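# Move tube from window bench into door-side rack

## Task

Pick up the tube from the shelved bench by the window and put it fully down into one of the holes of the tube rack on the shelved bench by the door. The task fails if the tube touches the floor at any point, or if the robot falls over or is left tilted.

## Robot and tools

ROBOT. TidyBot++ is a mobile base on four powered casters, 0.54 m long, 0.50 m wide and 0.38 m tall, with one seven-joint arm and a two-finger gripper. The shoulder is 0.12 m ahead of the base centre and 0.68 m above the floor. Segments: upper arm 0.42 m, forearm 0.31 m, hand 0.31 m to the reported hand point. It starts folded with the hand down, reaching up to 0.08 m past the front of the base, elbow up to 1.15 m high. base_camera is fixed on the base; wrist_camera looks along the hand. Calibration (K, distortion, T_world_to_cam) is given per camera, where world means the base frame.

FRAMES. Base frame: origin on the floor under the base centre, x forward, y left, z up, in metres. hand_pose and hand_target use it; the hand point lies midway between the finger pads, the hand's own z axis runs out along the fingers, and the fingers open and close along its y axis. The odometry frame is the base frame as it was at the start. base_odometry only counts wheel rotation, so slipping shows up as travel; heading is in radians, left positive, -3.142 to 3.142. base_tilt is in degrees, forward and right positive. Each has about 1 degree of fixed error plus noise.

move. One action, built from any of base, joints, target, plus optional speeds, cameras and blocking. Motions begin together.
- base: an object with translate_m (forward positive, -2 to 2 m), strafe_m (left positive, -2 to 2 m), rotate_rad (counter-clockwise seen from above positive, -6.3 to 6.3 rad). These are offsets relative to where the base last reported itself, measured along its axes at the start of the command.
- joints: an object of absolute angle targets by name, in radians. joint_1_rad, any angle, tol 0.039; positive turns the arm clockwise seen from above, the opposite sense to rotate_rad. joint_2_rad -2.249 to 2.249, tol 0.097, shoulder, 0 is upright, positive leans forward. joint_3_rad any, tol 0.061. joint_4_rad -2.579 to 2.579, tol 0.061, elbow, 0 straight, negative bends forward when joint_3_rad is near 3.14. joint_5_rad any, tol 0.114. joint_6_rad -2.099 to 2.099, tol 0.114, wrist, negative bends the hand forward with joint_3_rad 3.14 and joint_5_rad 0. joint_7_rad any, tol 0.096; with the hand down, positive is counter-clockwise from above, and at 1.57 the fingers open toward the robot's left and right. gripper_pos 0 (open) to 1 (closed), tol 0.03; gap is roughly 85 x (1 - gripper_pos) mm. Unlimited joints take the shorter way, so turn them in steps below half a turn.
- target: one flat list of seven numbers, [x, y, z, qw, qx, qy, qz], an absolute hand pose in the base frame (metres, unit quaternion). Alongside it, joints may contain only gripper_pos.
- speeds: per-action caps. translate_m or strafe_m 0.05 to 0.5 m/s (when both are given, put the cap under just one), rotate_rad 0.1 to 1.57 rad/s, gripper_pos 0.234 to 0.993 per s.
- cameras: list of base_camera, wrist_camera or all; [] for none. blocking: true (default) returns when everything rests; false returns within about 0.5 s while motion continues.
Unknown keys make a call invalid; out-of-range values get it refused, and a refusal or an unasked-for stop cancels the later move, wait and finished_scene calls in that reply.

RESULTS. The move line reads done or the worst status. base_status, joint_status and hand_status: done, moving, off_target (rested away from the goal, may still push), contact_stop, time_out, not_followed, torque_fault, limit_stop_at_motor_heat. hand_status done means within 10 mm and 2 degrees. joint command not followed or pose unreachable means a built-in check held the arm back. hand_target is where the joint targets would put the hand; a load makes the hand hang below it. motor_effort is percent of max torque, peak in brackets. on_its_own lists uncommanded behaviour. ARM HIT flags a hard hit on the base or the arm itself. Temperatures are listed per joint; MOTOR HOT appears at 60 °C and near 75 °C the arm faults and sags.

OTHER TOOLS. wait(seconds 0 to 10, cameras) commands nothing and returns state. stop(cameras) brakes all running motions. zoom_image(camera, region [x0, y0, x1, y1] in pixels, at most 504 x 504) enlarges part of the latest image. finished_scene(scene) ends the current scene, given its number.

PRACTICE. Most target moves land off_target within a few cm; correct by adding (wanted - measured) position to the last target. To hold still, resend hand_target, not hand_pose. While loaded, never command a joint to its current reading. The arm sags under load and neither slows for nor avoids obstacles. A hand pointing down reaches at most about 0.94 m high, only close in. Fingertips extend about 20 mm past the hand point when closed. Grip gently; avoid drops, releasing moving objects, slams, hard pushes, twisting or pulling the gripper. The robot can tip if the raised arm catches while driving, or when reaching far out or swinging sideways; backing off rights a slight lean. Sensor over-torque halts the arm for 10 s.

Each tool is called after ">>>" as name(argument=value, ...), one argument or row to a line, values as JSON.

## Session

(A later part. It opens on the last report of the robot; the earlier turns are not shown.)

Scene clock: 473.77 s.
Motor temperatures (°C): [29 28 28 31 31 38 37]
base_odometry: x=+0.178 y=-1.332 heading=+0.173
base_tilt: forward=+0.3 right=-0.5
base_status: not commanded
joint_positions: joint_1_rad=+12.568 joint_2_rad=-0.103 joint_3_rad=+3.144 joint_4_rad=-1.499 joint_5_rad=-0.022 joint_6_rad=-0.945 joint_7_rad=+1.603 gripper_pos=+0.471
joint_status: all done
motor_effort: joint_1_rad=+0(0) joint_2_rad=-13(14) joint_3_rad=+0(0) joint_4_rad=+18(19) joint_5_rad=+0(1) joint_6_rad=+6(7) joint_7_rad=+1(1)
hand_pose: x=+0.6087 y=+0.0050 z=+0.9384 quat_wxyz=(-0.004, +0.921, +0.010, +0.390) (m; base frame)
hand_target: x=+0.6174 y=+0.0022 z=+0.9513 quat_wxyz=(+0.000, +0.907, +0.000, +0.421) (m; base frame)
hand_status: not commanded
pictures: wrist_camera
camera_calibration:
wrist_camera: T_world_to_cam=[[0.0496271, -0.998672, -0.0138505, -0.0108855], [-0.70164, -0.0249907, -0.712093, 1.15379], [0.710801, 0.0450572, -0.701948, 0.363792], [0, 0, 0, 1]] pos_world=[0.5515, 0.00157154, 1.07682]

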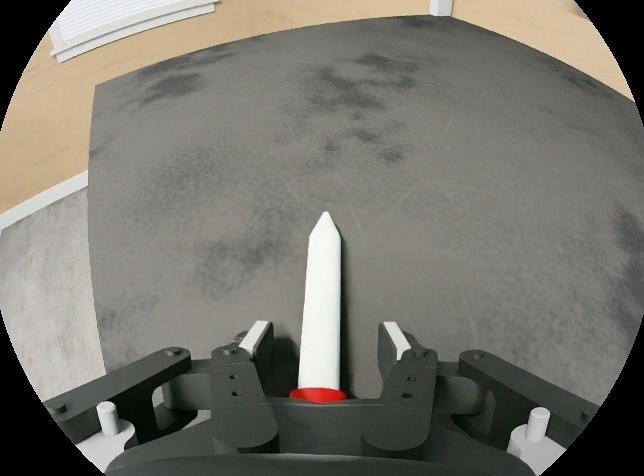

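>>> move(
  joints={"joint_2_rad": -0.082, "joint_4_rad": -1.447, "joint_6_rad": -1.066},
  base={"translate_m": -0.01},
  cameras=["wrist_camera"],
)

>>> zoom_image(
  camera="wrist_camera",
  region=[230, 300, 420, 430],
)

Scene clock: 490.53 s.
Motor temperatures (°C): [29 29 28 31 31 39 37]
move: done
base_odometry: x=+0.168 y=-1.334 heading=+0.173
base_tilt: forward=+0.3 right=-0.4
base_status: done
joint_positions: joint_1_rad=+12.568 joint_2_rad=-0.099 joint_3_rad=+3.144 joint_4_rad=-1.455 joint_5_rad=-0.022 joint_6_rad=-1.022 joint_7_rad=+1.602 gripper_pos=+0.471
joint_status: all done
motor_effort: joint_1_rad=+0(1) joint_2_rad=-13(16) joint_3_rad=+0(1) joint_4_rad=+19(19) joint_5_rad=+1(1) joint_6_rad=+6(8) joint_7_rad=+1(1)
hand_pose: x=+0.5998 y=+0.0053 z=+0.9428 quat_wxyz=(-0.004, +0.928, +0.011, +0.373) (m; base frame)
hand_target: x=+0.5953 y=+0.0021 z=+0.9294 quat_wxyz=(+0.000, +0.938, +0.000, +0.348) (m; base frame)
hand_status: not commanded
pictures: wrist_camera
camera_calibration:
wrist_camera: T_world_to_cam=[[0.0506544, -0.998595, -0.0155751, -0.00904856], [-0.727209, -0.0261899, -0.685916, 1.14133], [0.684544, 0.046071, -0.727514, 0.413066], [0, 0, 0, 1]] pos_world=[0.547678, 0.00182496, 1.08322]

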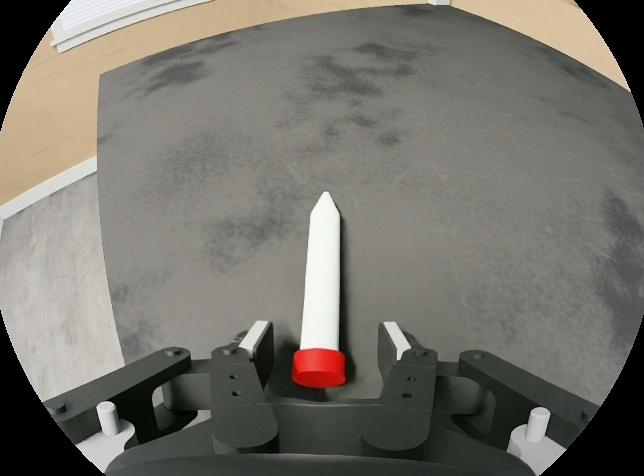

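Scaled by 2.653.

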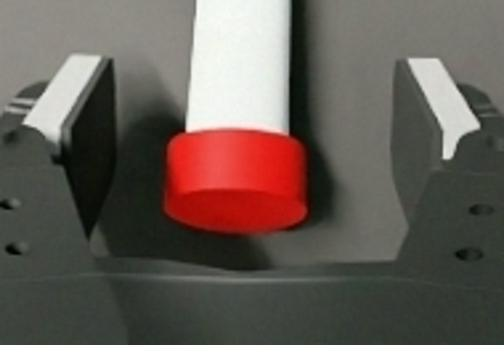

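>>> move(
  joints={"joint_4_rad": -1.437},
  base={"translate_m": 0.011},
  cameras=["wrist_camera"],
)

>>> move(
  joints={"gripper_pos": 0.7},
  speeds={"gripper_pos": 0.3},
  cameras=["wrist_camera"],
)

>>> zoom_image(
  camera="wrist_camera",
  region=[230, 300, 420, 430],
)

Scene clock: 512.93 s.
Motor temperatures (°C): [29 28 28 31 31 38 37]
move: done
base_odometry: x=+0.179 y=-1.332 heading=+0.173
base_tilt: forward=+0.3 right=-0.4
base_status: done
joint_positions: joint_1_rad=+12.568 joint_2_rad=-0.092 joint_3_rad=+3.144 joint_4_rad=-1.445 joint_5_rad=-0.022 joint_6_rad=-1.022 joint_7_rad=+1.602 gripper_pos=+0.471
joint_status: all done
motor_effort: joint_1_rad=+0(0) joint_2_rad=-12(16) joint_3_rad=+0(1) joint_4_rad=+18(19) joint_5_rad=+0(1) joint_6_rad=+6(8) joint_7_rad=+1(1)
hand_pose: x=+0.6032 y=+0.0053 z=+0.9444 quat_wxyz=(-0.004, +0.927, +0.011, +0.374) (m; base frame)
hand_target: x=+0.5970 y=+0.0022 z=+0.9345 quat_wxyz=(+0.000, +0.936, +0.000, +0.353) (m; base frame)
hand_status: not commanded
pictures: wrist_camera
camera_calibration:
wrist_camera: T_world_to_cam=[[0.0506904, -0.998595, -0.0154233, -0.00936808], [-0.725514, -0.0262066, -0.687709, 1.14551], [0.686338, 0.04605, -0.725823, 0.409237], [0, 0, 0, 1]] pos_world=[0.550686, 0.00181976, 1.08467]

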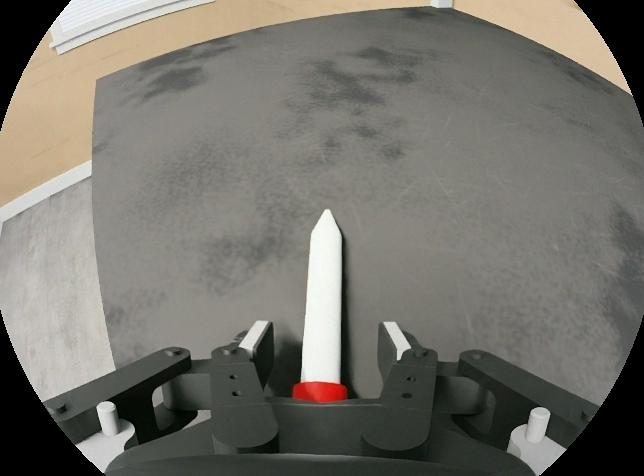

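Scene clock: 514.03 s.
Motor temperatures (°C): [29 28 28 31 31 38 37]
move: done
base_odometry: x=+0.179 y=-1.332 heading=+0.173
base_tilt: forward=+0.3 right=-0.5
base_status: not commanded
joint_positions: joint_1_rad=+12.568 joint_2_rad=-0.092 joint_3_rad=+3.144 joint_4_rad=-1.445 joint_5_rad=-0.022 joint_6_rad=-1.022 joint_7_rad=+1.602 gripper_pos=+0.698
joint_status: all done
motor_effort: joint_1_rad=+0(0) joint_2_rad=-14(14) joint_3_rad=+0(0) joint_4_rad=+19(19) joint_5_rad=+0(0) joint_6_rad=+6(7) joint_7_rad=+1(1)
hand_pose: x=+0.6032 y=+0.0053 z=+0.9444 quat_wxyz=(-0.004, +0.927, +0.011, +0.374) (m; base frame)
hand_target: x=+0.5970 y=+0.0022 z=+0.9345 quat_wxyz=(+0.000, +0.936, +0.000, +0.353) (m; base frame)
hand_status: not commanded
pictures: wrist_camera
camera_calibration:
wrist_camera: T_world_to_cam=[[0.0506904, -0.998595, -0.0154233, -0.00936808], [-0.725514, -0.0262066, -0.687709, 1.14551], [0.686338, 0.04605, -0.725823, 0.409237], [0, 0, 0, 1]] pos_world=[0.550686, 0.00181976, 1.08467]

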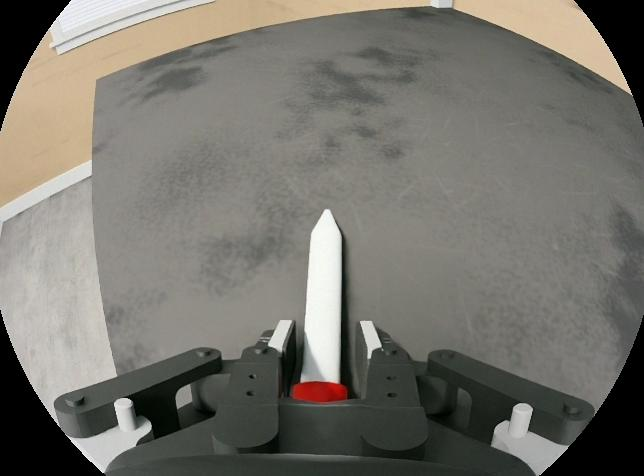

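Scaled by 2.653.

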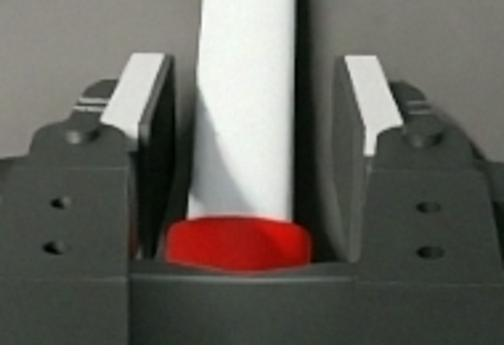

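>>> move(
  joints={"gripper_pos": 0.76},
  speeds={"gripper_pos": 0.234},
  cameras=["wrist_camera"],
)

>>> zoom_image(
  camera="wrist_camera",
  region=[230, 300, 420, 430],
)

Scene clock: 519.80 s.
Motor temperatures (°C): [29 28 28 31 31 38 37]
move: done
base_odometry: x=+0.179 y=-1.332 heading=+0.173
base_tilt: forward=+0.3 right=-0.4
base_status: not commanded
joint_positions: joint_1_rad=+12.568 joint_2_rad=-0.092 joint_3_rad=+3.144 joint_4_rad=-1.445 joint_5_rad=-0.022 joint_6_rad=-1.022 joint_7_rad=+1.602 gripper_pos=+0.758
joint_status: all done
motor_effort: joint_1_rad=+0(1) joint_2_rad=-14(14) joint_3_rad=+0(0) joint_4_rad=+18(19) joint_5_rad=+0(1) joint_6_rad=+6(7) joint_7_rad=+1(1)
hand_pose: x=+0.6032 y=+0.0053 z=+0.9444 quat_wxyz=(-0.004, +0.927, +0.011, +0.374) (m; base frame)
hand_target: x=+0.5970 y=+0.0022 z=+0.9345 quat_wxyz=(+0.000, +0.936, +0.000, +0.353) (m; base frame)
hand_status: not commanded
pictures: wrist_camera
camera_calibration:
wrist_camera: T_world_to_cam=[[0.0506904, -0.998595, -0.0154233, -0.00936808], [-0.725514, -0.0262066, -0.687709, 1.14551], [0.686338, 0.04605, -0.725823, 0.409237], [0, 0, 0, 1]] pos_world=[0.550686, 0.00181976, 1.08467]

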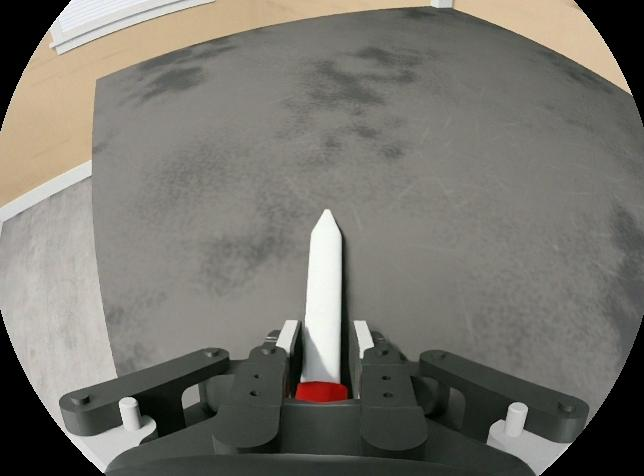

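Scaled by 2.653.

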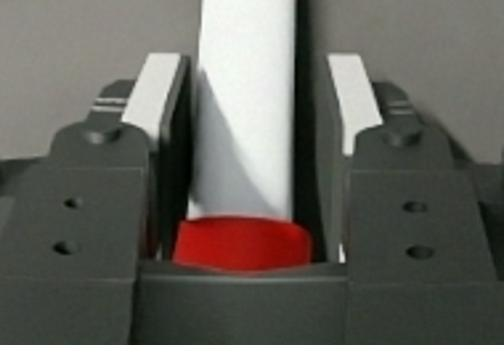

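>>> move(
  joints={"gripper_pos": 0.8},
  speeds={"gripper_pos": 0.234},
  cameras=["wrist_camera"],
)

>>> zoom_image(
  camera="wrist_camera",
  region=[230, 300, 420, 430],
)

Scene clock: 526.90 s.
Motor temperatures (°C): [29 28 28 31 31 38 37]
move: done
base_odometry: x=+0.179 y=-1.332 heading=+0.173
base_tilt: forward=+0.3 right=-0.4
base_status: not commanded
joint_positions: joint_1_rad=+12.568 joint_2_rad=-0.092 joint_3_rad=+3.144 joint_4_rad=-1.445 joint_5_rad=-0.022 joint_6_rad=-1.022 joint_7_rad=+1.602 gripper_pos=+0.798
joint_status: all done
motor_effort: joint_1_rad=+0(1) joint_2_rad=-13(14) joint_3_rad=+0(0) joint_4_rad=+18(19) joint_5_rad=+0(0) joint_6_rad=+6(7) joint_7_rad=+1(1)
hand_pose: x=+0.6032 y=+0.0053 z=+0.9444 quat_wxyz=(-0.004, +0.927, +0.011, +0.374) (m; base frame)
hand_target: x=+0.5970 y=+0.0022 z=+0.9345 quat_wxyz=(+0.000, +0.936, +0.000, +0.353) (m; base frame)
hand_status: not commanded
pictures: wrist_camera
camera_calibration:
wrist_camera: T_world_to_cam=[[0.0506904, -0.998595, -0.0154233, -0.00936808], [-0.725514, -0.0262066, -0.687709, 1.14551], [0.686338, 0.04605, -0.725823, 0.409237], [0, 0, 0, 1]] pos_world=[0.550686, 0.00181976, 1.08467]

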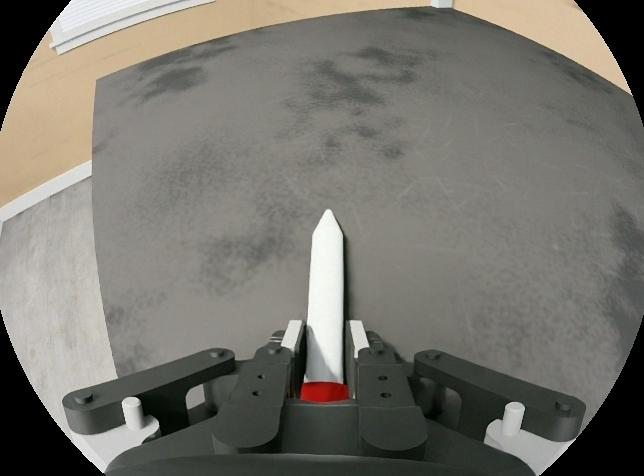

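Scaled by 2.653.

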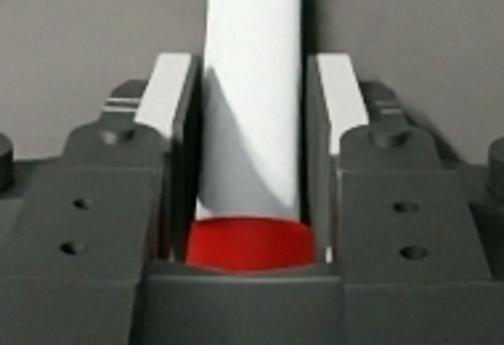

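>>> move(
  joints={"gripper_pos": 0.825},
  speeds={"gripper_pos": 0.234},
  cameras=["wrist_camera"],
)

>>> zoom_image(
  camera="wrist_camera",
  region=[230, 300, 420, 430],
)

Scene clock: 530.27 s.
Motor temperatures (°C): [29 28 28 31 31 38 37]
move: done
base_odometry: x=+0.179 y=-1.332 heading=+0.173
base_tilt: forward=+0.3 right=-0.4
base_status: not commanded
joint_positions: joint_1_rad=+12.568 joint_2_rad=-0.092 joint_3_rad=+3.144 joint_4_rad=-1.445 joint_5_rad=-0.022 joint_6_rad=-1.022 joint_7_rad=+1.602 gripper_pos=+0.821
joint_status: all done
motor_effort: joint_1_rad=+0(0) joint_2_rad=-13(14) joint_3_rad=+0(0) joint_4_rad=+18(19) joint_5_rad=+0(0) joint_6_rad=+7(7) joint_7_rad=+1(1)
hand_pose: x=+0.6032 y=+0.0053 z=+0.9444 quat_wxyz=(-0.004, +0.927, +0.011, +0.374) (m; base frame)
hand_target: x=+0.5970 y=+0.0022 z=+0.9345 quat_wxyz=(+0.000, +0.936, +0.000, +0.353) (m; base frame)
hand_status: not commanded
pictures: wrist_camera
camera_calibration:
wrist_camera: T_world_to_cam=[[0.0506904, -0.998595, -0.0154233, -0.00936808], [-0.725514, -0.0262066, -0.687709, 1.14551], [0.686338, 0.04605, -0.725823, 0.409237], [0, 0, 0, 1]] pos_world=[0.550686, 0.00181976, 1.08467]

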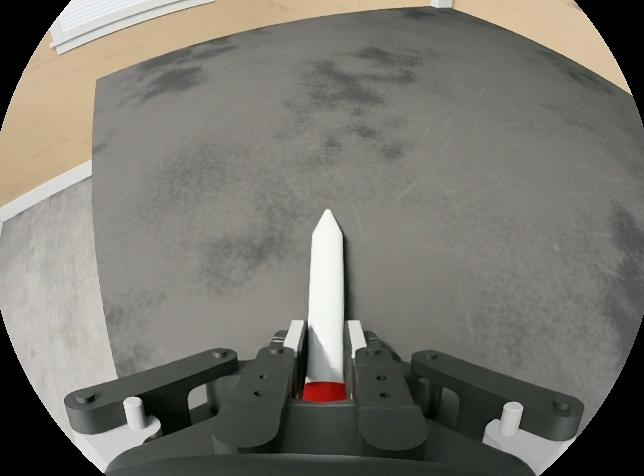

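Scaled by 2.653.

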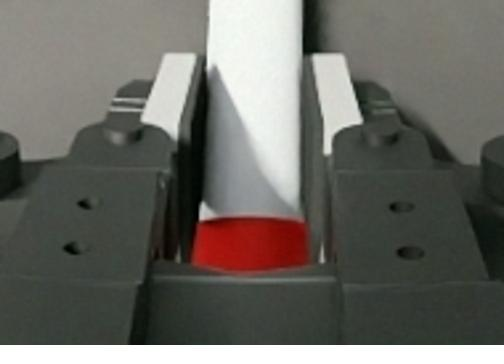

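>>> move(
  joints={"gripper_pos": 0.845},
  speeds={"gripper_pos": 0.234},
  cameras=["wrist_camera"],
)

>>> zoom_image(
  camera="wrist_camera",
  region=[230, 300, 420, 430],
)

Scene clock: 534.10 s.
Motor temperatures (°C): [29 28 28 31 31 38 37]
move: done
base_odometry: x=+0.179 y=-1.332 heading=+0.173
base_tilt: forward=+0.3 right=-0.4
base_status: not commanded
joint_positions: joint_1_rad=+12.568 joint_2_rad=-0.092 joint_3_rad=+3.144 joint_4_rad=-1.445 joint_5_rad=-0.022 joint_6_rad=-1.022 joint_7_rad=+1.602 gripper_pos=+0.835
joint_status: all done
motor_effort: joint_1_rad=+0(0) joint_2_rad=-12(14) joint_3_rad=+0(0) joint_4_rad=+18(19) joint_5_rad=+0(0) joint_6_rad=+6(7) joint_7_rad=+1(1)
hand_pose: x=+0.6032 y=+0.0053 z=+0.9445 quat_wxyz=(-0.004, +0.927, +0.011, +0.374) (m; base frame)
hand_target: x=+0.5970 y=+0.0022 z=+0.9345 quat_wxyz=(+0.000, +0.936, +0.000, +0.353) (m; base frame)
hand_status: not commanded
pictures: wrist_camera
camera_calibration:
wrist_camera: T_world_to_cam=[[0.0506921, -0.998595, -0.0154169, -0.00937527], [-0.725433, -0.0262069, -0.687794, 1.1456], [0.686424, 0.0460497, -0.725742, 0.409142], [0, 0, 0, 1]] pos_world=[0.550688, 0.00181974, 1.08472]

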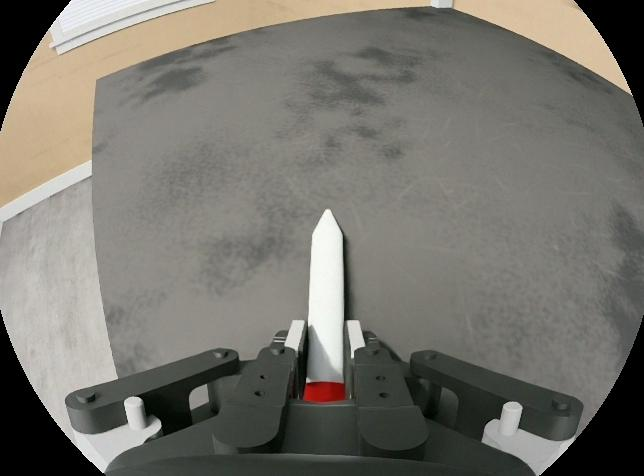

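Scaled by 2.653.

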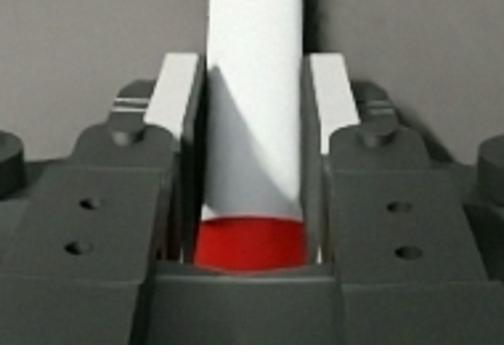

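>>> move(
  joints={"gripper_pos": 0.85},
  speeds={"gripper_pos": 0.234},
  cameras=[],
)

>>> move(
  joints={"joint_4_rad": -1.2},
  cameras=["wrist_camera"],
)

Scene clock: 550.43 s.
Motor temperatures (°C): [29 28 28 31 31 38 37]
move: done
base_odometry: x=+0.179 y=-1.332 heading=+0.173
base_tilt: forward=+0.3 right=-0.4
base_status: not commanded
joint_positions: joint_1_rad=+12.568 joint_2_rad=-0.092 joint_3_rad=+3.144 joint_4_rad=-1.445 joint_5_rad=-0.022 joint_6_rad=-1.022 joint_7_rad=+1.602 gripper_pos=+0.841
joint_status: all done
motor_effort: joint_1_rad=+0(0) joint_2_rad=-13(13) joint_3_rad=+0(0) joint_4_rad=+18(18) joint_5_rad=+0(1) joint_6_rad=+7(7) joint_7_rad=+1(1)
hand_pose: x=+0.6032 y=+0.0053 z=+0.9445 quat_wxyz=(-0.004, +0.927, +0.011, +0.374) (m; base frame)
hand_target: x=+0.5970 y=+0.0022 z=+0.9345 quat_wxyz=(+0.000, +0.936, +0.000, +0.353) (m; base frame)
hand_status: not commanded
pictures: none
No camera images: "cameras" was empty.

Scene clock: 551.70 s.
Motor temperatures (°C): [29 28 28 31 31 38 37]
move: done
base_odometry: x=+0.179 y=-1.332 heading=+0.173
base_tilt: forward=+0.3 right=-0.5
base_status: not commanded
joint_positions: joint_1_rad=+12.568 joint_2_rad=-0.092 joint_3_rad=+3.144 joint_4_rad=-1.209 joint_5_rad=-0.022 joint_6_rad=-1.022 joint_7_rad=+1.602 gripper_pos=+0.841
joint_status: all done
motor_effort: joint_1_rad=+0(0) joint_2_rad=-13(15) joint_3_rad=+0(0) joint_4_rad=+18(21) joint_5_rad=+0(1) joint_6_rad=+7(8) joint_7_rad=+1(1)
hand_pose: x=+0.6253 y=+0.0052 z=+1.0711 quat_wxyz=(-0.003, +0.877, +0.012, +0.481) (m; base frame)
hand_target: x=+0.6218 y=+0.0022 z=+1.0595 quat_wxyz=(-0.001, +0.888, +0.000, +0.461) (m; base frame)
hand_status: not commanded
pictures: wrist_camera
camera_calibration:
wrist_camera: T_world_to_cam=[[0.0527352, -0.998606, -0.00226936, -0.024014], [-0.544451, -0.0268466, -0.838363, 1.29683], [0.837134, 0.0454468, -0.545107, 0.198168], [0, 0, 0, 1]] pos_world=[0.541436, 0.00182895, 1.19519]

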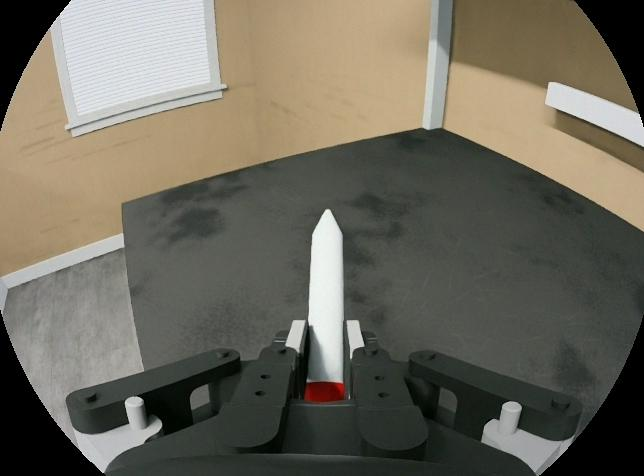

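>>> move(
  joints={"joint_2_rad": 0.06, "joint_4_rad": -0.6, "joint_6_rad": -1.79, "joint_7_rad": 3.2},
  cameras=[],
)

>>> move(
  joints={"joint_7_rad": 4.83},
  cameras=["wrist_camera"],
)

Scene clock: 562.57 s.
Motor temperatures (°C): [29 28 28 31 31 38 37]
move: done
base_odometry: x=+0.179 y=-1.332 heading=+0.173
base_tilt: forward=+0.3 right=-0.4
base_status: not commanded
joint_positions: joint_1_rad=+12.568 joint_2_rad=+0.038 joint_3_rad=+3.144 joint_4_rad=-0.612 joint_5_rad=-0.022 joint_6_rad=-1.701 joint_7_rad=+3.155 gripper_pos=+0.841
joint_status: all done
motor_effort: joint_1_rad=+0(1) joint_2_rad=-13(14) joint_3_rad=+0(0) joint_4_rad=+13(20) joint_5_rad=+0(1) joint_6_rad=+6(8) joint_7_rad=+1(2)
hand_pose: x=+0.5466 y=+0.0066 z=+1.1334 quat_wxyz=(+0.268, +0.645, +0.660, +0.276) (m; base frame)
hand_target: x=+0.5355 y=+0.0020 z=+1.1104 quat_wxyz=(+0.246, +0.645, +0.685, +0.233) (m; base frame)
hand_status: not commanded
pictures: none
No camera images: "cameras" was empty.

Scene clock: 564.73 s.
Motor temperatures (°C): [29 28 28 31 31 38 37]
move: done
base_odometry: x=+0.179 y=-1.332 heading=+0.173
base_tilt: forward=+0.3 right=-0.4
base_status: not commanded
joint_positions: joint_1_rad=+12.568 joint_2_rad=+0.038 joint_3_rad=+3.144 joint_4_rad=-0.612 joint_5_rad=-0.022 joint_6_rad=-1.704 joint_7_rad=+4.787 gripper_pos=+0.841
joint_status: all done
motor_effort: joint_1_rad=+0(0) joint_2_rad=-12(13) joint_3_rad=+0(1) joint_4_rad=+14(14) joint_5_rad=+0(1) joint_6_rad=+6(7) joint_7_rad=+1(2)
hand_pose: x=+0.5461 y=+0.0066 z=+1.1329 quat_wxyz=(+0.384, -0.038, +0.923, -0.006) (m; base frame)
hand_target: x=+0.5355 y=+0.0020 z=+1.1104 quat_wxyz=(+0.338, -0.056, +0.939, -0.020) (m; base frame)
hand_status: not commanded
pictures: wrist_camera
camera_calibration:
wrist_camera: T_world_to_cam=[[-0.0511042, 0.996447, -0.0669491, 0.0985399], [0.695922, 0.0836119, 0.713233, -1.13033], [0.716296, -0.0101421, -0.697723, 0.537383], [0, 0, 0, 1]] pos_world=[0.406731, 0.00176935, 1.18773]

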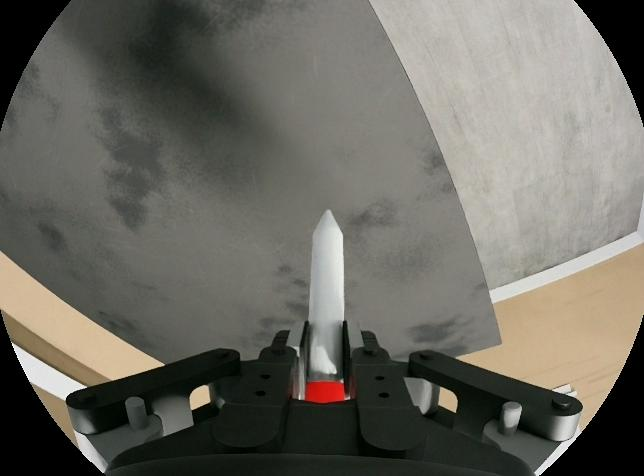

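>>> move(
  base={"translate_m": -0.55, "strafe_m": 1.95, "rotate_rad": 2.174},
  joints={"joint_7_rad": 4.70},
  cameras=["wrist_camera"],
)

Scene clock: 600.80 s.
Motor temperatures (°C): [29 28 28 31 31 38 37]
move: done
base_odometry: x=-0.699 y=+0.494 heading=+2.348
base_tilt: forward=+0.3 right=-0.4
base_status: done
joint_positions: joint_1_rad=+12.568 joint_2_rad=+0.057 joint_3_rad=+3.143 joint_4_rad=-0.609 joint_5_rad=-0.022 joint_6_rad=-1.707 joint_7_rad=+4.706 gripper_pos=+0.841
joint_status: all done
motor_effort: joint_1_rad=+0(2) joint_2_rad=-12(16) joint_3_rad=+0(3) joint_4_rad=+13(14) joint_5_rad=+0(1) joint_6_rad=+6(7) joint_7_rad=+1(2)
hand_pose: x=+0.5534 y=+0.0065 z=+1.1256 quat_wxyz=(+0.375, -0.001, +0.927, +0.010) (m; base frame)
hand_target: x=+0.5355 y=+0.0020 z=+1.1104 quat_wxyz=(+0.339, +0.005, +0.941, +0.002) (m; base frame)
hand_status: not commanded
pictures: wrist_camera
camera_calibration:
wrist_camera: T_world_to_cam=[[0.00581184, 0.999934, -0.00987863, 0.00271057], [0.712663, 0.00278816, 0.701501, -1.12568], [0.701482, -0.0111171, -0.7126, 0.551961], [0, 0, 0, 1]] pos_world=[0.415022, 0.00656441, 1.18302]

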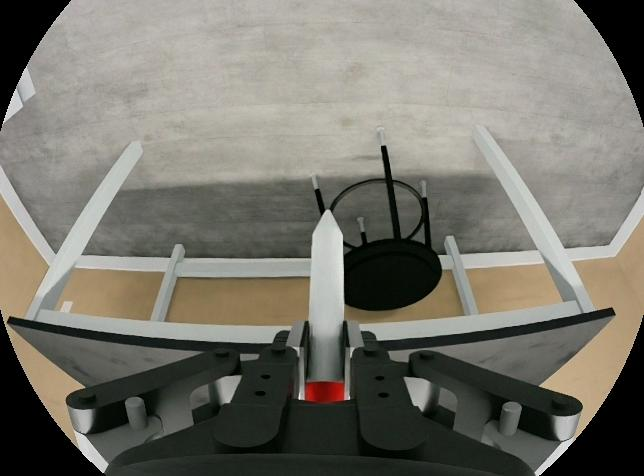

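>>> move(
  base={"translate_m": 0.56, "strafe_m": -0.196},
  cameras=["wrist_camera", "base_camera"],
)

>>> zoom_image(
  camera="wrist_camera",
  region=[200, 100, 460, 330],
)

Scene clock: 607.43 s.
Motor temperatures (°C): [29 28 28 31 31 38 37]
move: done
base_odometry: x=-0.952 y=+1.031 heading=+2.348
base_tilt: forward=+0.3 right=-0.4
base_status: done
joint_positions: joint_1_rad=+12.568 joint_2_rad=+0.063 joint_3_rad=+3.143 joint_4_rad=-0.608 joint_5_rad=-0.022 joint_6_rad=-1.708 joint_7_rad=+4.706 gripper_pos=+0.841
joint_status: not commanded
motor_effort: joint_1_rad=+0(1) joint_2_rad=-13(17) joint_3_rad=+0(1) joint_4_rad=+13(15) joint_5_rad=+0(1) joint_6_rad=+6(7) joint_7_rad=+1(1)
hand_pose: x=+0.5560 y=+0.0065 z=+1.1230 quat_wxyz=(+0.372, -0.001, +0.928, +0.010) (m; base frame)
hand_target: x=+0.5355 y=+0.0020 z=+1.1104 quat_wxyz=(+0.339, +0.005, +0.941, +0.002) (m; base frame)
hand_status: not commanded
pictures: base_camera, wrist_camera
camera_calibration:
wrist_camera: T_world_to_cam=[[0.00573397, 0.999934, -0.0099222, 0.00276681], [0.717188, 0.00280237, 0.696874, -1.12302], [0.696856, -0.0111119, -0.717125, 0.555921], [0, 0, 0, 1]] pos_world=[0.418002, 0.00655784, 1.18129]

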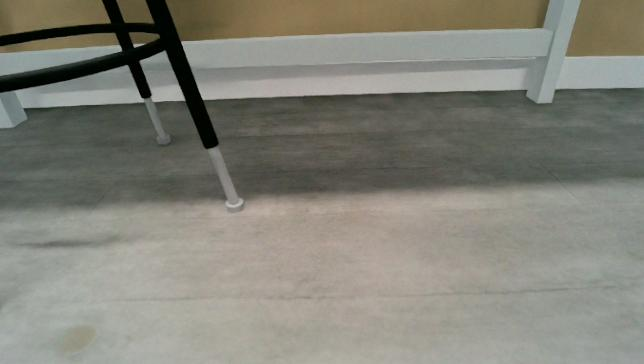

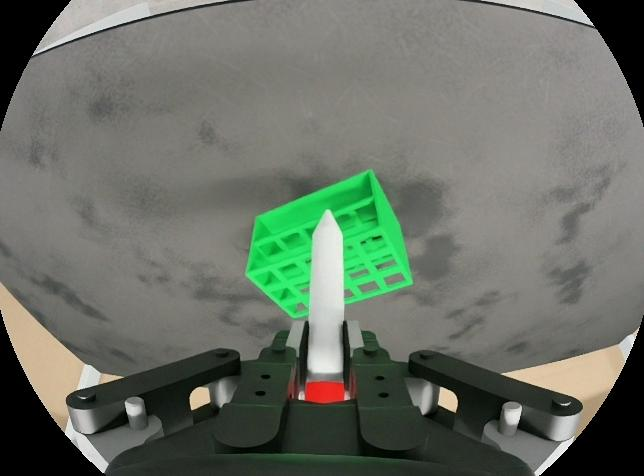

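Scaled by 1.938.

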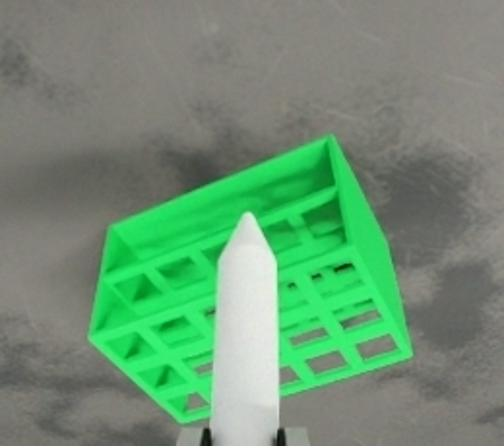

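>>> zoom_image(
  camera="wrist_camera",
  region=[235, 160, 425, 330],
)

Scaled by 2.653.

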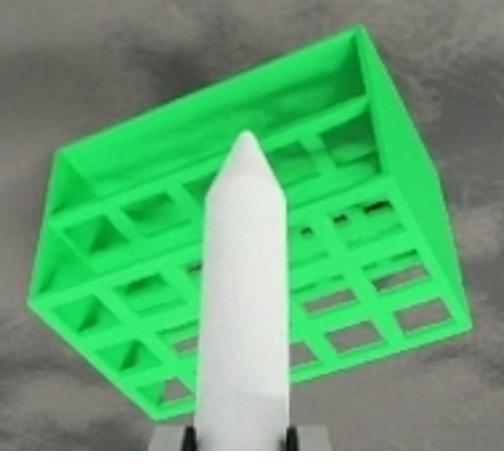

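>>> move(
  base={"translate_m": 0.07, "strafe_m": 0.0154},
  cameras=["wrist_camera"],
)

>>> zoom_image(
  camera="wrist_camera",
  region=[235, 120, 425, 290],
)

Scene clock: 669.63 s.
Motor temperatures (°C): [29 29 28 31 31 38 37]
move: done
base_odometry: x=-1.012 y=+1.070 heading=+2.348
base_tilt: forward=+0.3 right=-0.4
base_status: done
joint_positions: joint_1_rad=+12.568 joint_2_rad=+0.065 joint_3_rad=+3.143 joint_4_rad=-0.607 joint_5_rad=-0.022 joint_6_rad=-1.709 joint_7_rad=+4.706 gripper_pos=+0.841
joint_status: not commanded
motor_effort: joint_1_rad=+0(1) joint_2_rad=-13(18) joint_3_rad=+0(1) joint_4_rad=+12(14) joint_5_rad=+0(1) joint_6_rad=+6(7) joint_7_rad=+1(1)
hand_pose: x=+0.5567 y=+0.0065 z=+1.1223 quat_wxyz=(+0.371, -0.001, +0.928, +0.010) (m; base frame)
hand_target: x=+0.5355 y=+0.0020 z=+1.1104 quat_wxyz=(+0.339, +0.005, +0.941, +0.002) (m; base frame)
hand_status: not commanded
pictures: wrist_camera
camera_calibration:
wrist_camera: T_world_to_cam=[[0.0057058, 0.999934, -0.00994238, 0.00279574], [0.718474, 0.00281611, 0.695548, -1.12232], [0.69553, -0.011112, -0.718411, 0.55709], [0, 0, 0, 1]] pos_world=[0.41887, 0.00655541, 1.18088]

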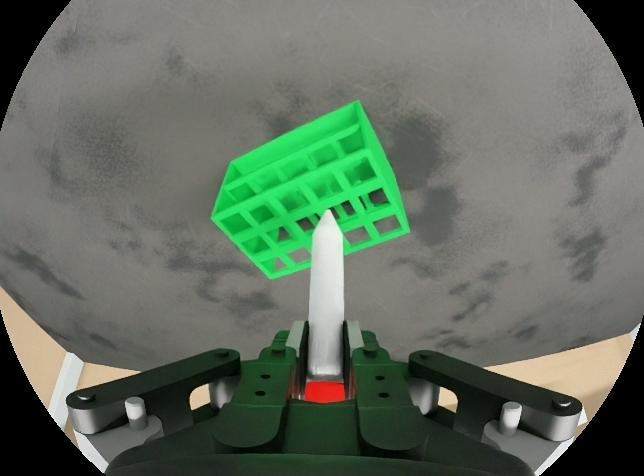

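Scaled by 2.653.

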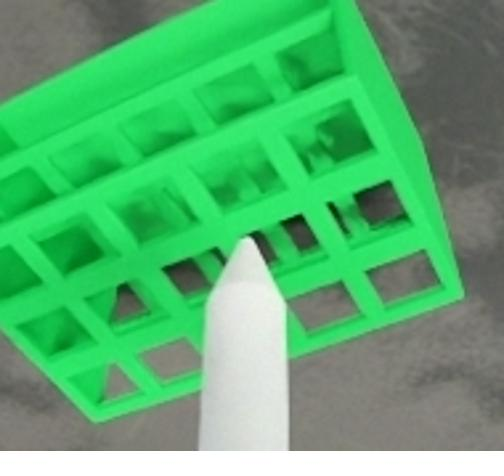

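>>> move(
  cameras=["wrist_camera"],
)

>>> zoom_image(
  camera="wrist_camera",
  region=[235, 120, 425, 290],
)

Scene clock: 698.40 s.
Motor temperatures (°C): [29 29 28 31 31 38 37]
base_odometry: x=-1.012 y=+1.070 heading=+2.348
base_tilt: forward=+0.3 right=-0.4
base_status: done
joint_positions: joint_1_rad=+12.568 joint_2_rad=+0.065 joint_3_rad=+3.143 joint_4_rad=-0.607 joint_5_rad=-0.022 joint_6_rad=-1.709 joint_7_rad=+4.706 gripper_pos=+0.841
joint_status: not commanded
motor_effort: joint_1_rad=+0(1) joint_2_rad=-14(18) joint_3_rad=+0(1) joint_4_rad=+13(14) joint_5_rad=+0(1) joint_6_rad=+6(7) joint_7_rad=+1(1)
hand_pose: x=+0.5567 y=+0.0065 z=+1.1223 quat_wxyz=(+0.371, -0.001, +0.928, +0.010) (m; base frame)
hand_target: x=+0.5355 y=+0.0020 z=+1.1104 quat_wxyz=(+0.339, +0.005, +0.941, +0.002) (m; base frame)
hand_status: not commanded
pictures: wrist_camera
camera_calibration:
wrist_camera: T_world_to_cam=[[0.0057058, 0.999934, -0.00994238, 0.00279574], [0.718474, 0.00281611, 0.695548, -1.12232], [0.69553, -0.011112, -0.718411, 0.55709], [0, 0, 0, 1]] pos_world=[0.41887, 0.00655541, 1.18088]

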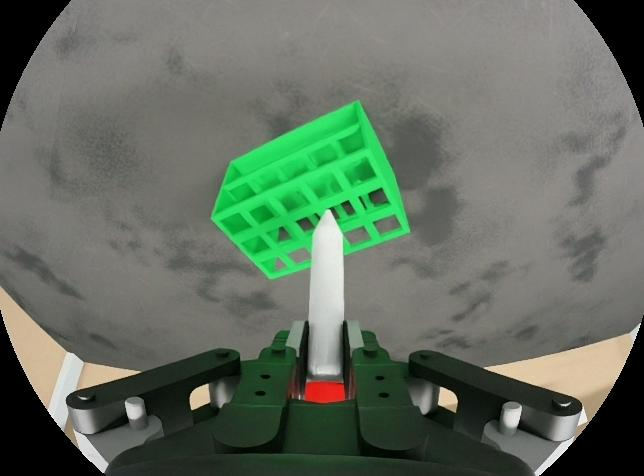

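Scaled by 2.653.

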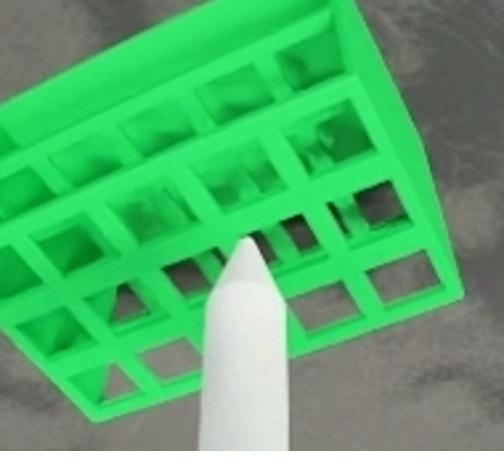

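>>> move(
  joints={"joint_2_rad": -0.018, "joint_4_rad": -0.81, "joint_6_rad": -1.477},
  cameras=["wrist_camera"],
)

>>> zoom_image(
  camera="wrist_camera",
  region=[235, 120, 425, 290],
)

Scene clock: 743.13 s.
Motor temperatures (°C): [29 29 28 30 31 38 37]
move: done
base_odometry: x=-1.012 y=+1.070 heading=+2.348
base_tilt: forward=+0.3 right=-0.4
base_status: not commanded
joint_positions: joint_1_rad=+12.568 joint_2_rad=+0.003 joint_3_rad=+3.143 joint_4_rad=-0.791 joint_5_rad=-0.022 joint_6_rad=-1.559 joint_7_rad=+4.706 gripper_pos=+0.841
joint_status: all done
motor_effort: joint_1_rad=+0(1) joint_2_rad=-13(14) joint_3_rad=+0(0) joint_4_rad=+14(15) joint_5_rad=+0(1) joint_6_rad=+6(8) joint_7_rad=+1(1)
hand_pose: x=+0.5650 y=+0.0065 z=+1.1036 quat_wxyz=(+0.384, +0.000, +0.923, +0.011) (m; base frame)
hand_target: x=+0.5736 y=+0.0021 z=+1.1232 quat_wxyz=(+0.423, +0.005, +0.906, +0.003) (m; base frame)
hand_status: not commanded
pictures: wrist_camera
camera_calibration:
wrist_camera: T_world_to_cam=[[0.00810128, 0.99994, -0.0073467, -0.00164029], [0.698857, -0.000406847, 0.715261, -1.12598], [0.715216, -0.0109288, -0.698818, 0.505171], [0, 0, 0, 1]] pos_world=[0.425605, 0.00670301, 1.15838]

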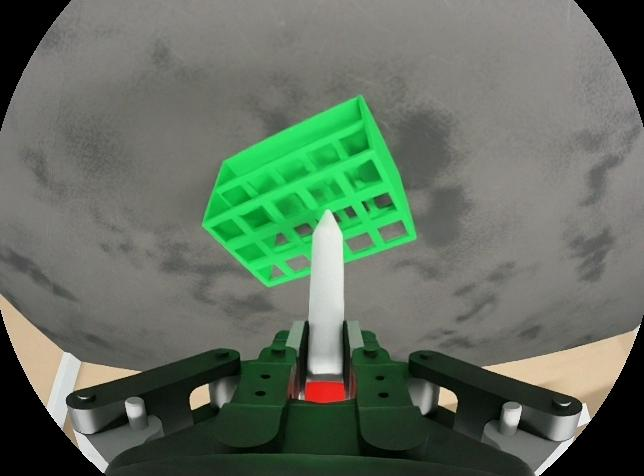

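Scaled by 2.653.

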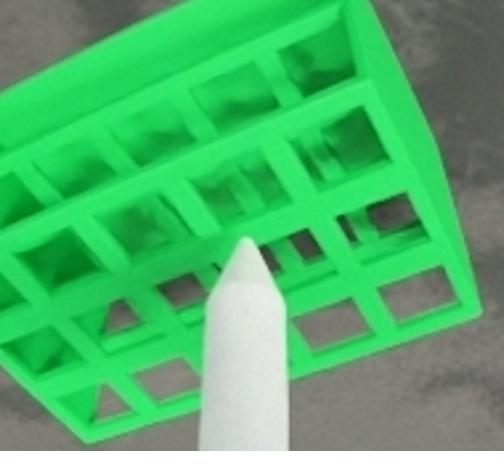

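>>> move(
  base={"translate_m": -0.0065, "strafe_m": 0.0},
  joints={"joint_2_rad": -0.029, "joint_4_rad": -0.847, "joint_6_rad": -1.456},
  cameras=["wrist_camera"],
)

>>> zoom_image(
  camera="wrist_camera",
  region=[235, 120, 425, 290],
)

Scene clock: 769.70 s.
Motor temperatures (°C): [29 29 28 30 31 38 37]
move: done
base_odometry: x=-1.008 y=+1.065 heading=+2.348
base_tilt: forward=+0.4 right=-0.4
base_status: done
joint_positions: joint_1_rad=+12.568 joint_2_rad=-0.019 joint_3_rad=+3.143 joint_4_rad=-0.831 joint_5_rad=-0.022 joint_6_rad=-1.539 joint_7_rad=+4.706 gripper_pos=+0.841
joint_status: all done
motor_effort: joint_1_rad=+1(1) joint_2_rad=-12(17) joint_3_rad=+0(1) joint_4_rad=+15(15) joint_5_rad=+0(1) joint_6_rad=+6(8) joint_7_rad=+1(1)
hand_pose: x=+0.5604 y=+0.0065 z=+1.0998 quat_wxyz=(+0.385, +0.001, +0.923, +0.011) (m; base frame)
hand_target: x=+0.5736 y=+0.0021 z=+1.1160 quat_wxyz=(+0.420, +0.005, +0.907, +0.003) (m; base frame)
hand_status: not commanded
pictures: wrist_camera
camera_calibration:
wrist_camera: T_world_to_cam=[[0.00841857, 0.99994, -0.0070067, -0.00218088], [0.697738, -0.000854738, 0.716353, -1.12058], [0.716304, -0.0109195, -0.697703, 0.503941], [0, 0, 0, 1]] pos_world=[0.420916, 0.00672573, 1.15432]

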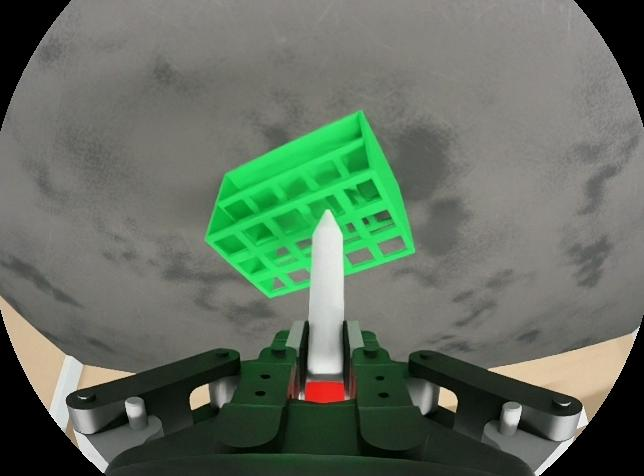

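Scaled by 2.653.

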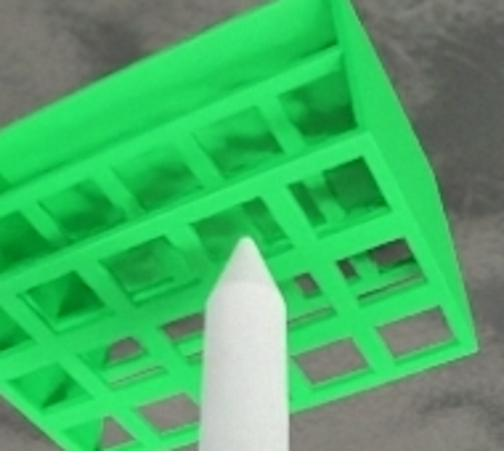

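>>> move(
  joints={"joint_2_rad": -0.035, "joint_4_rad": -0.874, "joint_6_rad": -1.44},
  cameras=["wrist_camera"],
)

>>> zoom_image(
  camera="wrist_camera",
  region=[235, 120, 425, 290],
)

Scene clock: 821.63 s.
Motor temperatures (°C): [29 29 28 30 31 39 37]
move: done
base_odometry: x=-1.008 y=+1.065 heading=+2.348
base_tilt: forward=+0.3 right=-0.4
base_status: not commanded
joint_positions: joint_1_rad=+12.568 joint_2_rad=-0.022 joint_3_rad=+3.143 joint_4_rad=-0.858 joint_5_rad=-0.022 joint_6_rad=-1.522 joint_7_rad=+4.706 gripper_pos=+0.841
joint_status: all done
motor_effort: joint_1_rad=+0(0) joint_2_rad=-12(14) joint_3_rad=+0(0) joint_4_rad=+15(16) joint_5_rad=+0(1) joint_6_rad=+6(7) joint_7_rad=+1(1)
hand_pose: x=+0.5628 y=+0.0065 z=+1.0925 quat_wxyz=(+0.382, +0.001, +0.924, +0.011) (m; base frame)
hand_target: x=+0.5746 y=+0.0021 z=+1.1099 quat_wxyz=(+0.418, +0.005, +0.908, +0.003) (m; base frame)
hand_status: not commanded
pictures: wrist_camera
camera_calibration:
wrist_camera: T_world_to_cam=[[0.00864336, 0.99994, -0.00678362, -0.00260757], [0.702911, -0.00125055, 0.711277, -1.11437], [0.711226, -0.0109161, -0.702879, 0.505643], [0, 0, 0, 1]] pos_world=[0.423701, 0.00673348, 1.14802]

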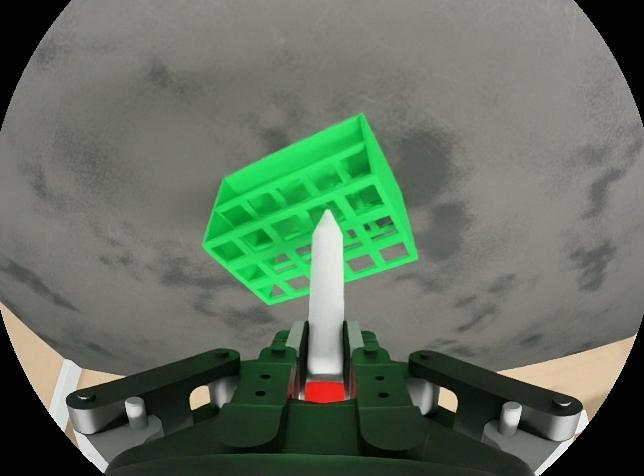

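Scaled by 2.653.

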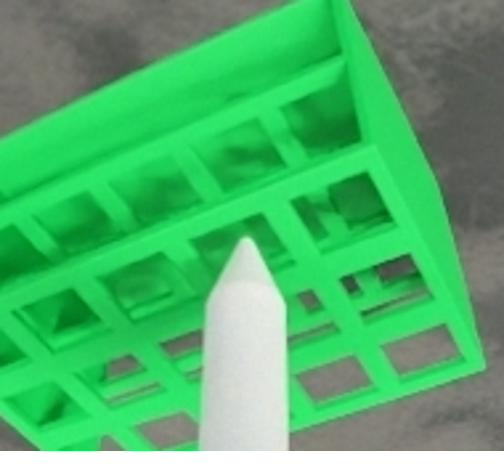

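>>> move(
  base={"translate_m": 0.004},
  joints={"joint_2_rad": -0.049, "joint_4_rad": -0.915, "joint_6_rad": -1.411},
  cameras=["wrist_camera"],
)

>>> zoom_image(
  camera="wrist_camera",
  region=[235, 120, 425, 290],
)

Scene clock: 833.20 s.
Motor temperatures (°C): [29 29 28 30 31 39 37]
move: done
base_odometry: x=-1.011 y=+1.068 heading=+2.348
base_tilt: forward=+0.3 right=-0.4
base_status: done
joint_positions: joint_1_rad=+12.568 joint_2_rad=-0.031 joint_3_rad=+3.143 joint_4_rad=-0.899 joint_5_rad=-0.022 joint_6_rad=-1.492 joint_7_rad=+4.706 gripper_pos=+0.841
joint_status: all done
motor_effort: joint_1_rad=+0(1) joint_2_rad=-12(14) joint_3_rad=+0(1) joint_4_rad=+15(17) joint_5_rad=+0(1) joint_6_rad=+6(7) joint_7_rad=+1(2)
hand_pose: x=+0.5650 y=+0.0065 z=+1.0846 quat_wxyz=(+0.381, +0.001, +0.925, +0.011) (m; base frame)
hand_target: x=+0.5747 y=+0.0021 z=+1.1037 quat_wxyz=(+0.419, +0.005, +0.908, +0.003) (m; base frame)
hand_status: not commanded
pictures: wrist_camera
camera_calibration:
wrist_camera: T_world_to_cam=[[0.00911394, 0.999938, -0.00635476, -0.00338405], [0.704021, -0.00190352, 0.710177, -1.10972], [0.710121, -0.0109464, -0.703995, 0.500445], [0, 0, 0, 1]] pos_world=[0.425923, 0.00674952, 1.14039]

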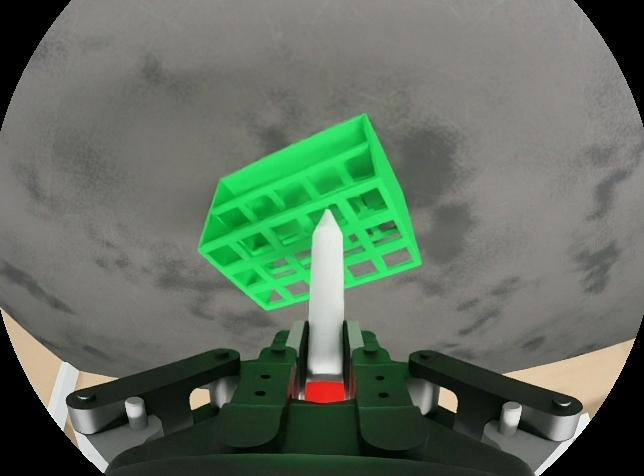

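Scaled by 2.653.

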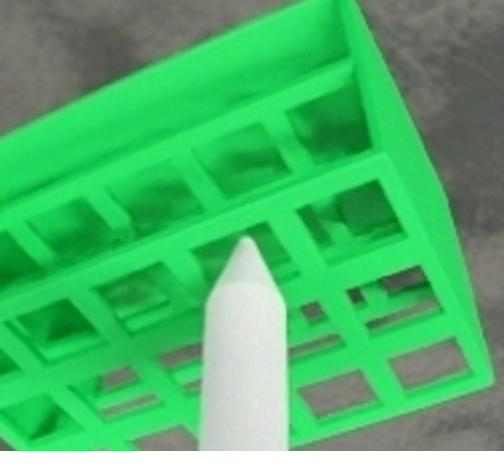

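>>> zoom_image(
  camera="wrist_camera",
  region=[295, 185, 360, 245],
)

Scaled by 7.754.

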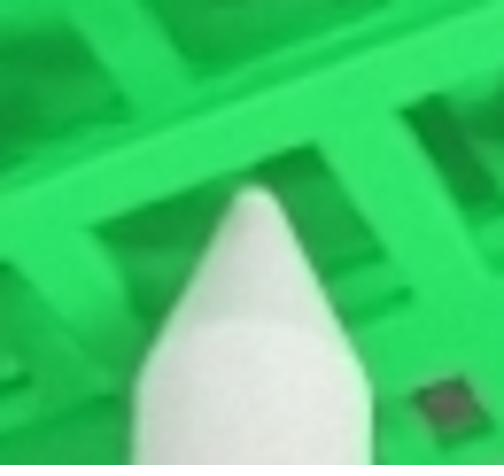

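>>> move(
  joints={"joint_2_rad": -0.061, "joint_4_rad": -0.951, "joint_6_rad": -1.387},
  cameras=["wrist_camera"],
)

>>> zoom_image(
  camera="wrist_camera",
  region=[235, 120, 425, 290],
)

>>> zoom_image(
  camera="wrist_camera",
  region=[295, 185, 360, 245],
)

Scene clock: 857.83 s.
Motor temperatures (°C): [29 29 28 30 31 39 37]
move: done
base_odometry: x=-1.011 y=+1.068 heading=+2.348
base_tilt: forward=+0.3 right=-0.4
base_status: not commanded
joint_positions: joint_1_rad=+12.568 joint_2_rad=-0.044 joint_3_rad=+3.143 joint_4_rad=-0.934 joint_5_rad=-0.022 joint_6_rad=-1.469 joint_7_rad=+4.706 gripper_pos=+0.841
joint_status: all done
motor_effort: joint_1_rad=+0(0) joint_2_rad=-12(13) joint_3_rad=+0(0) joint_4_rad=+15(16) joint_5_rad=+0(1) joint_6_rad=+6(7) joint_7_rad=+0(1)
hand_pose: x=+0.5643 y=+0.0064 z=+1.0789 quat_wxyz=(+0.381, +0.001, +0.925, +0.011) (m; base frame)
hand_target: x=+0.5745 y=+0.0021 z=+1.0976 quat_wxyz=(+0.419, +0.005, +0.908, +0.003) (m; base frame)
hand_status: not commanded
pictures: wrist_camera
camera_calibration:
wrist_camera: T_world_to_cam=[[0.00949385, 0.999937, -0.00601819, -0.0039729], [0.704001, -0.00240975, 0.710194, -1.10522], [0.710135, -0.0109793, -0.70398, 0.496815], [0, 0, 0, 1]] pos_world=[0.42531, 0.00676402, 1.13465]

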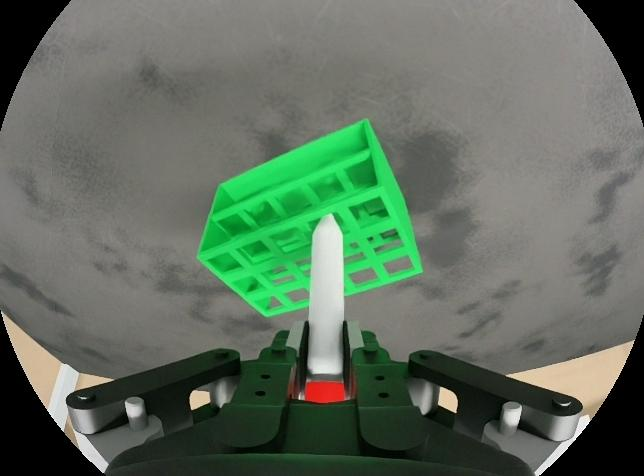

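Scaled by 2.653.

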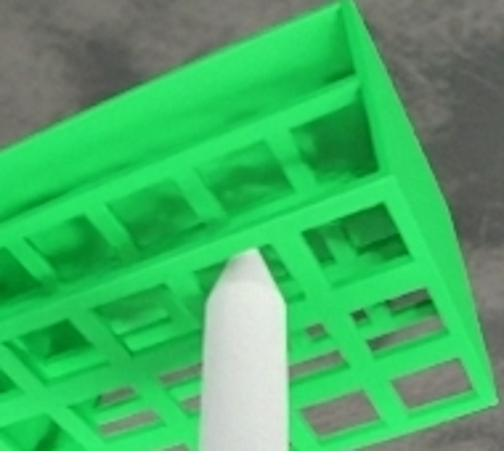

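Scaled by 7.754.

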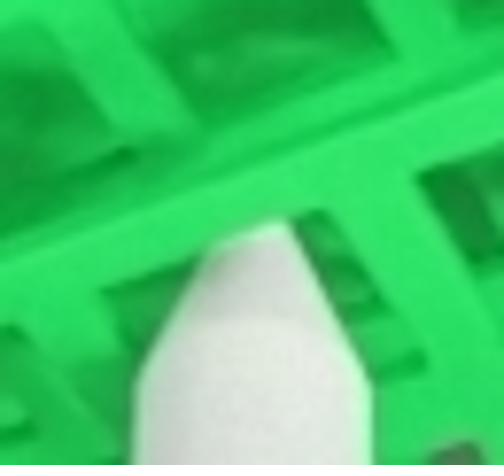

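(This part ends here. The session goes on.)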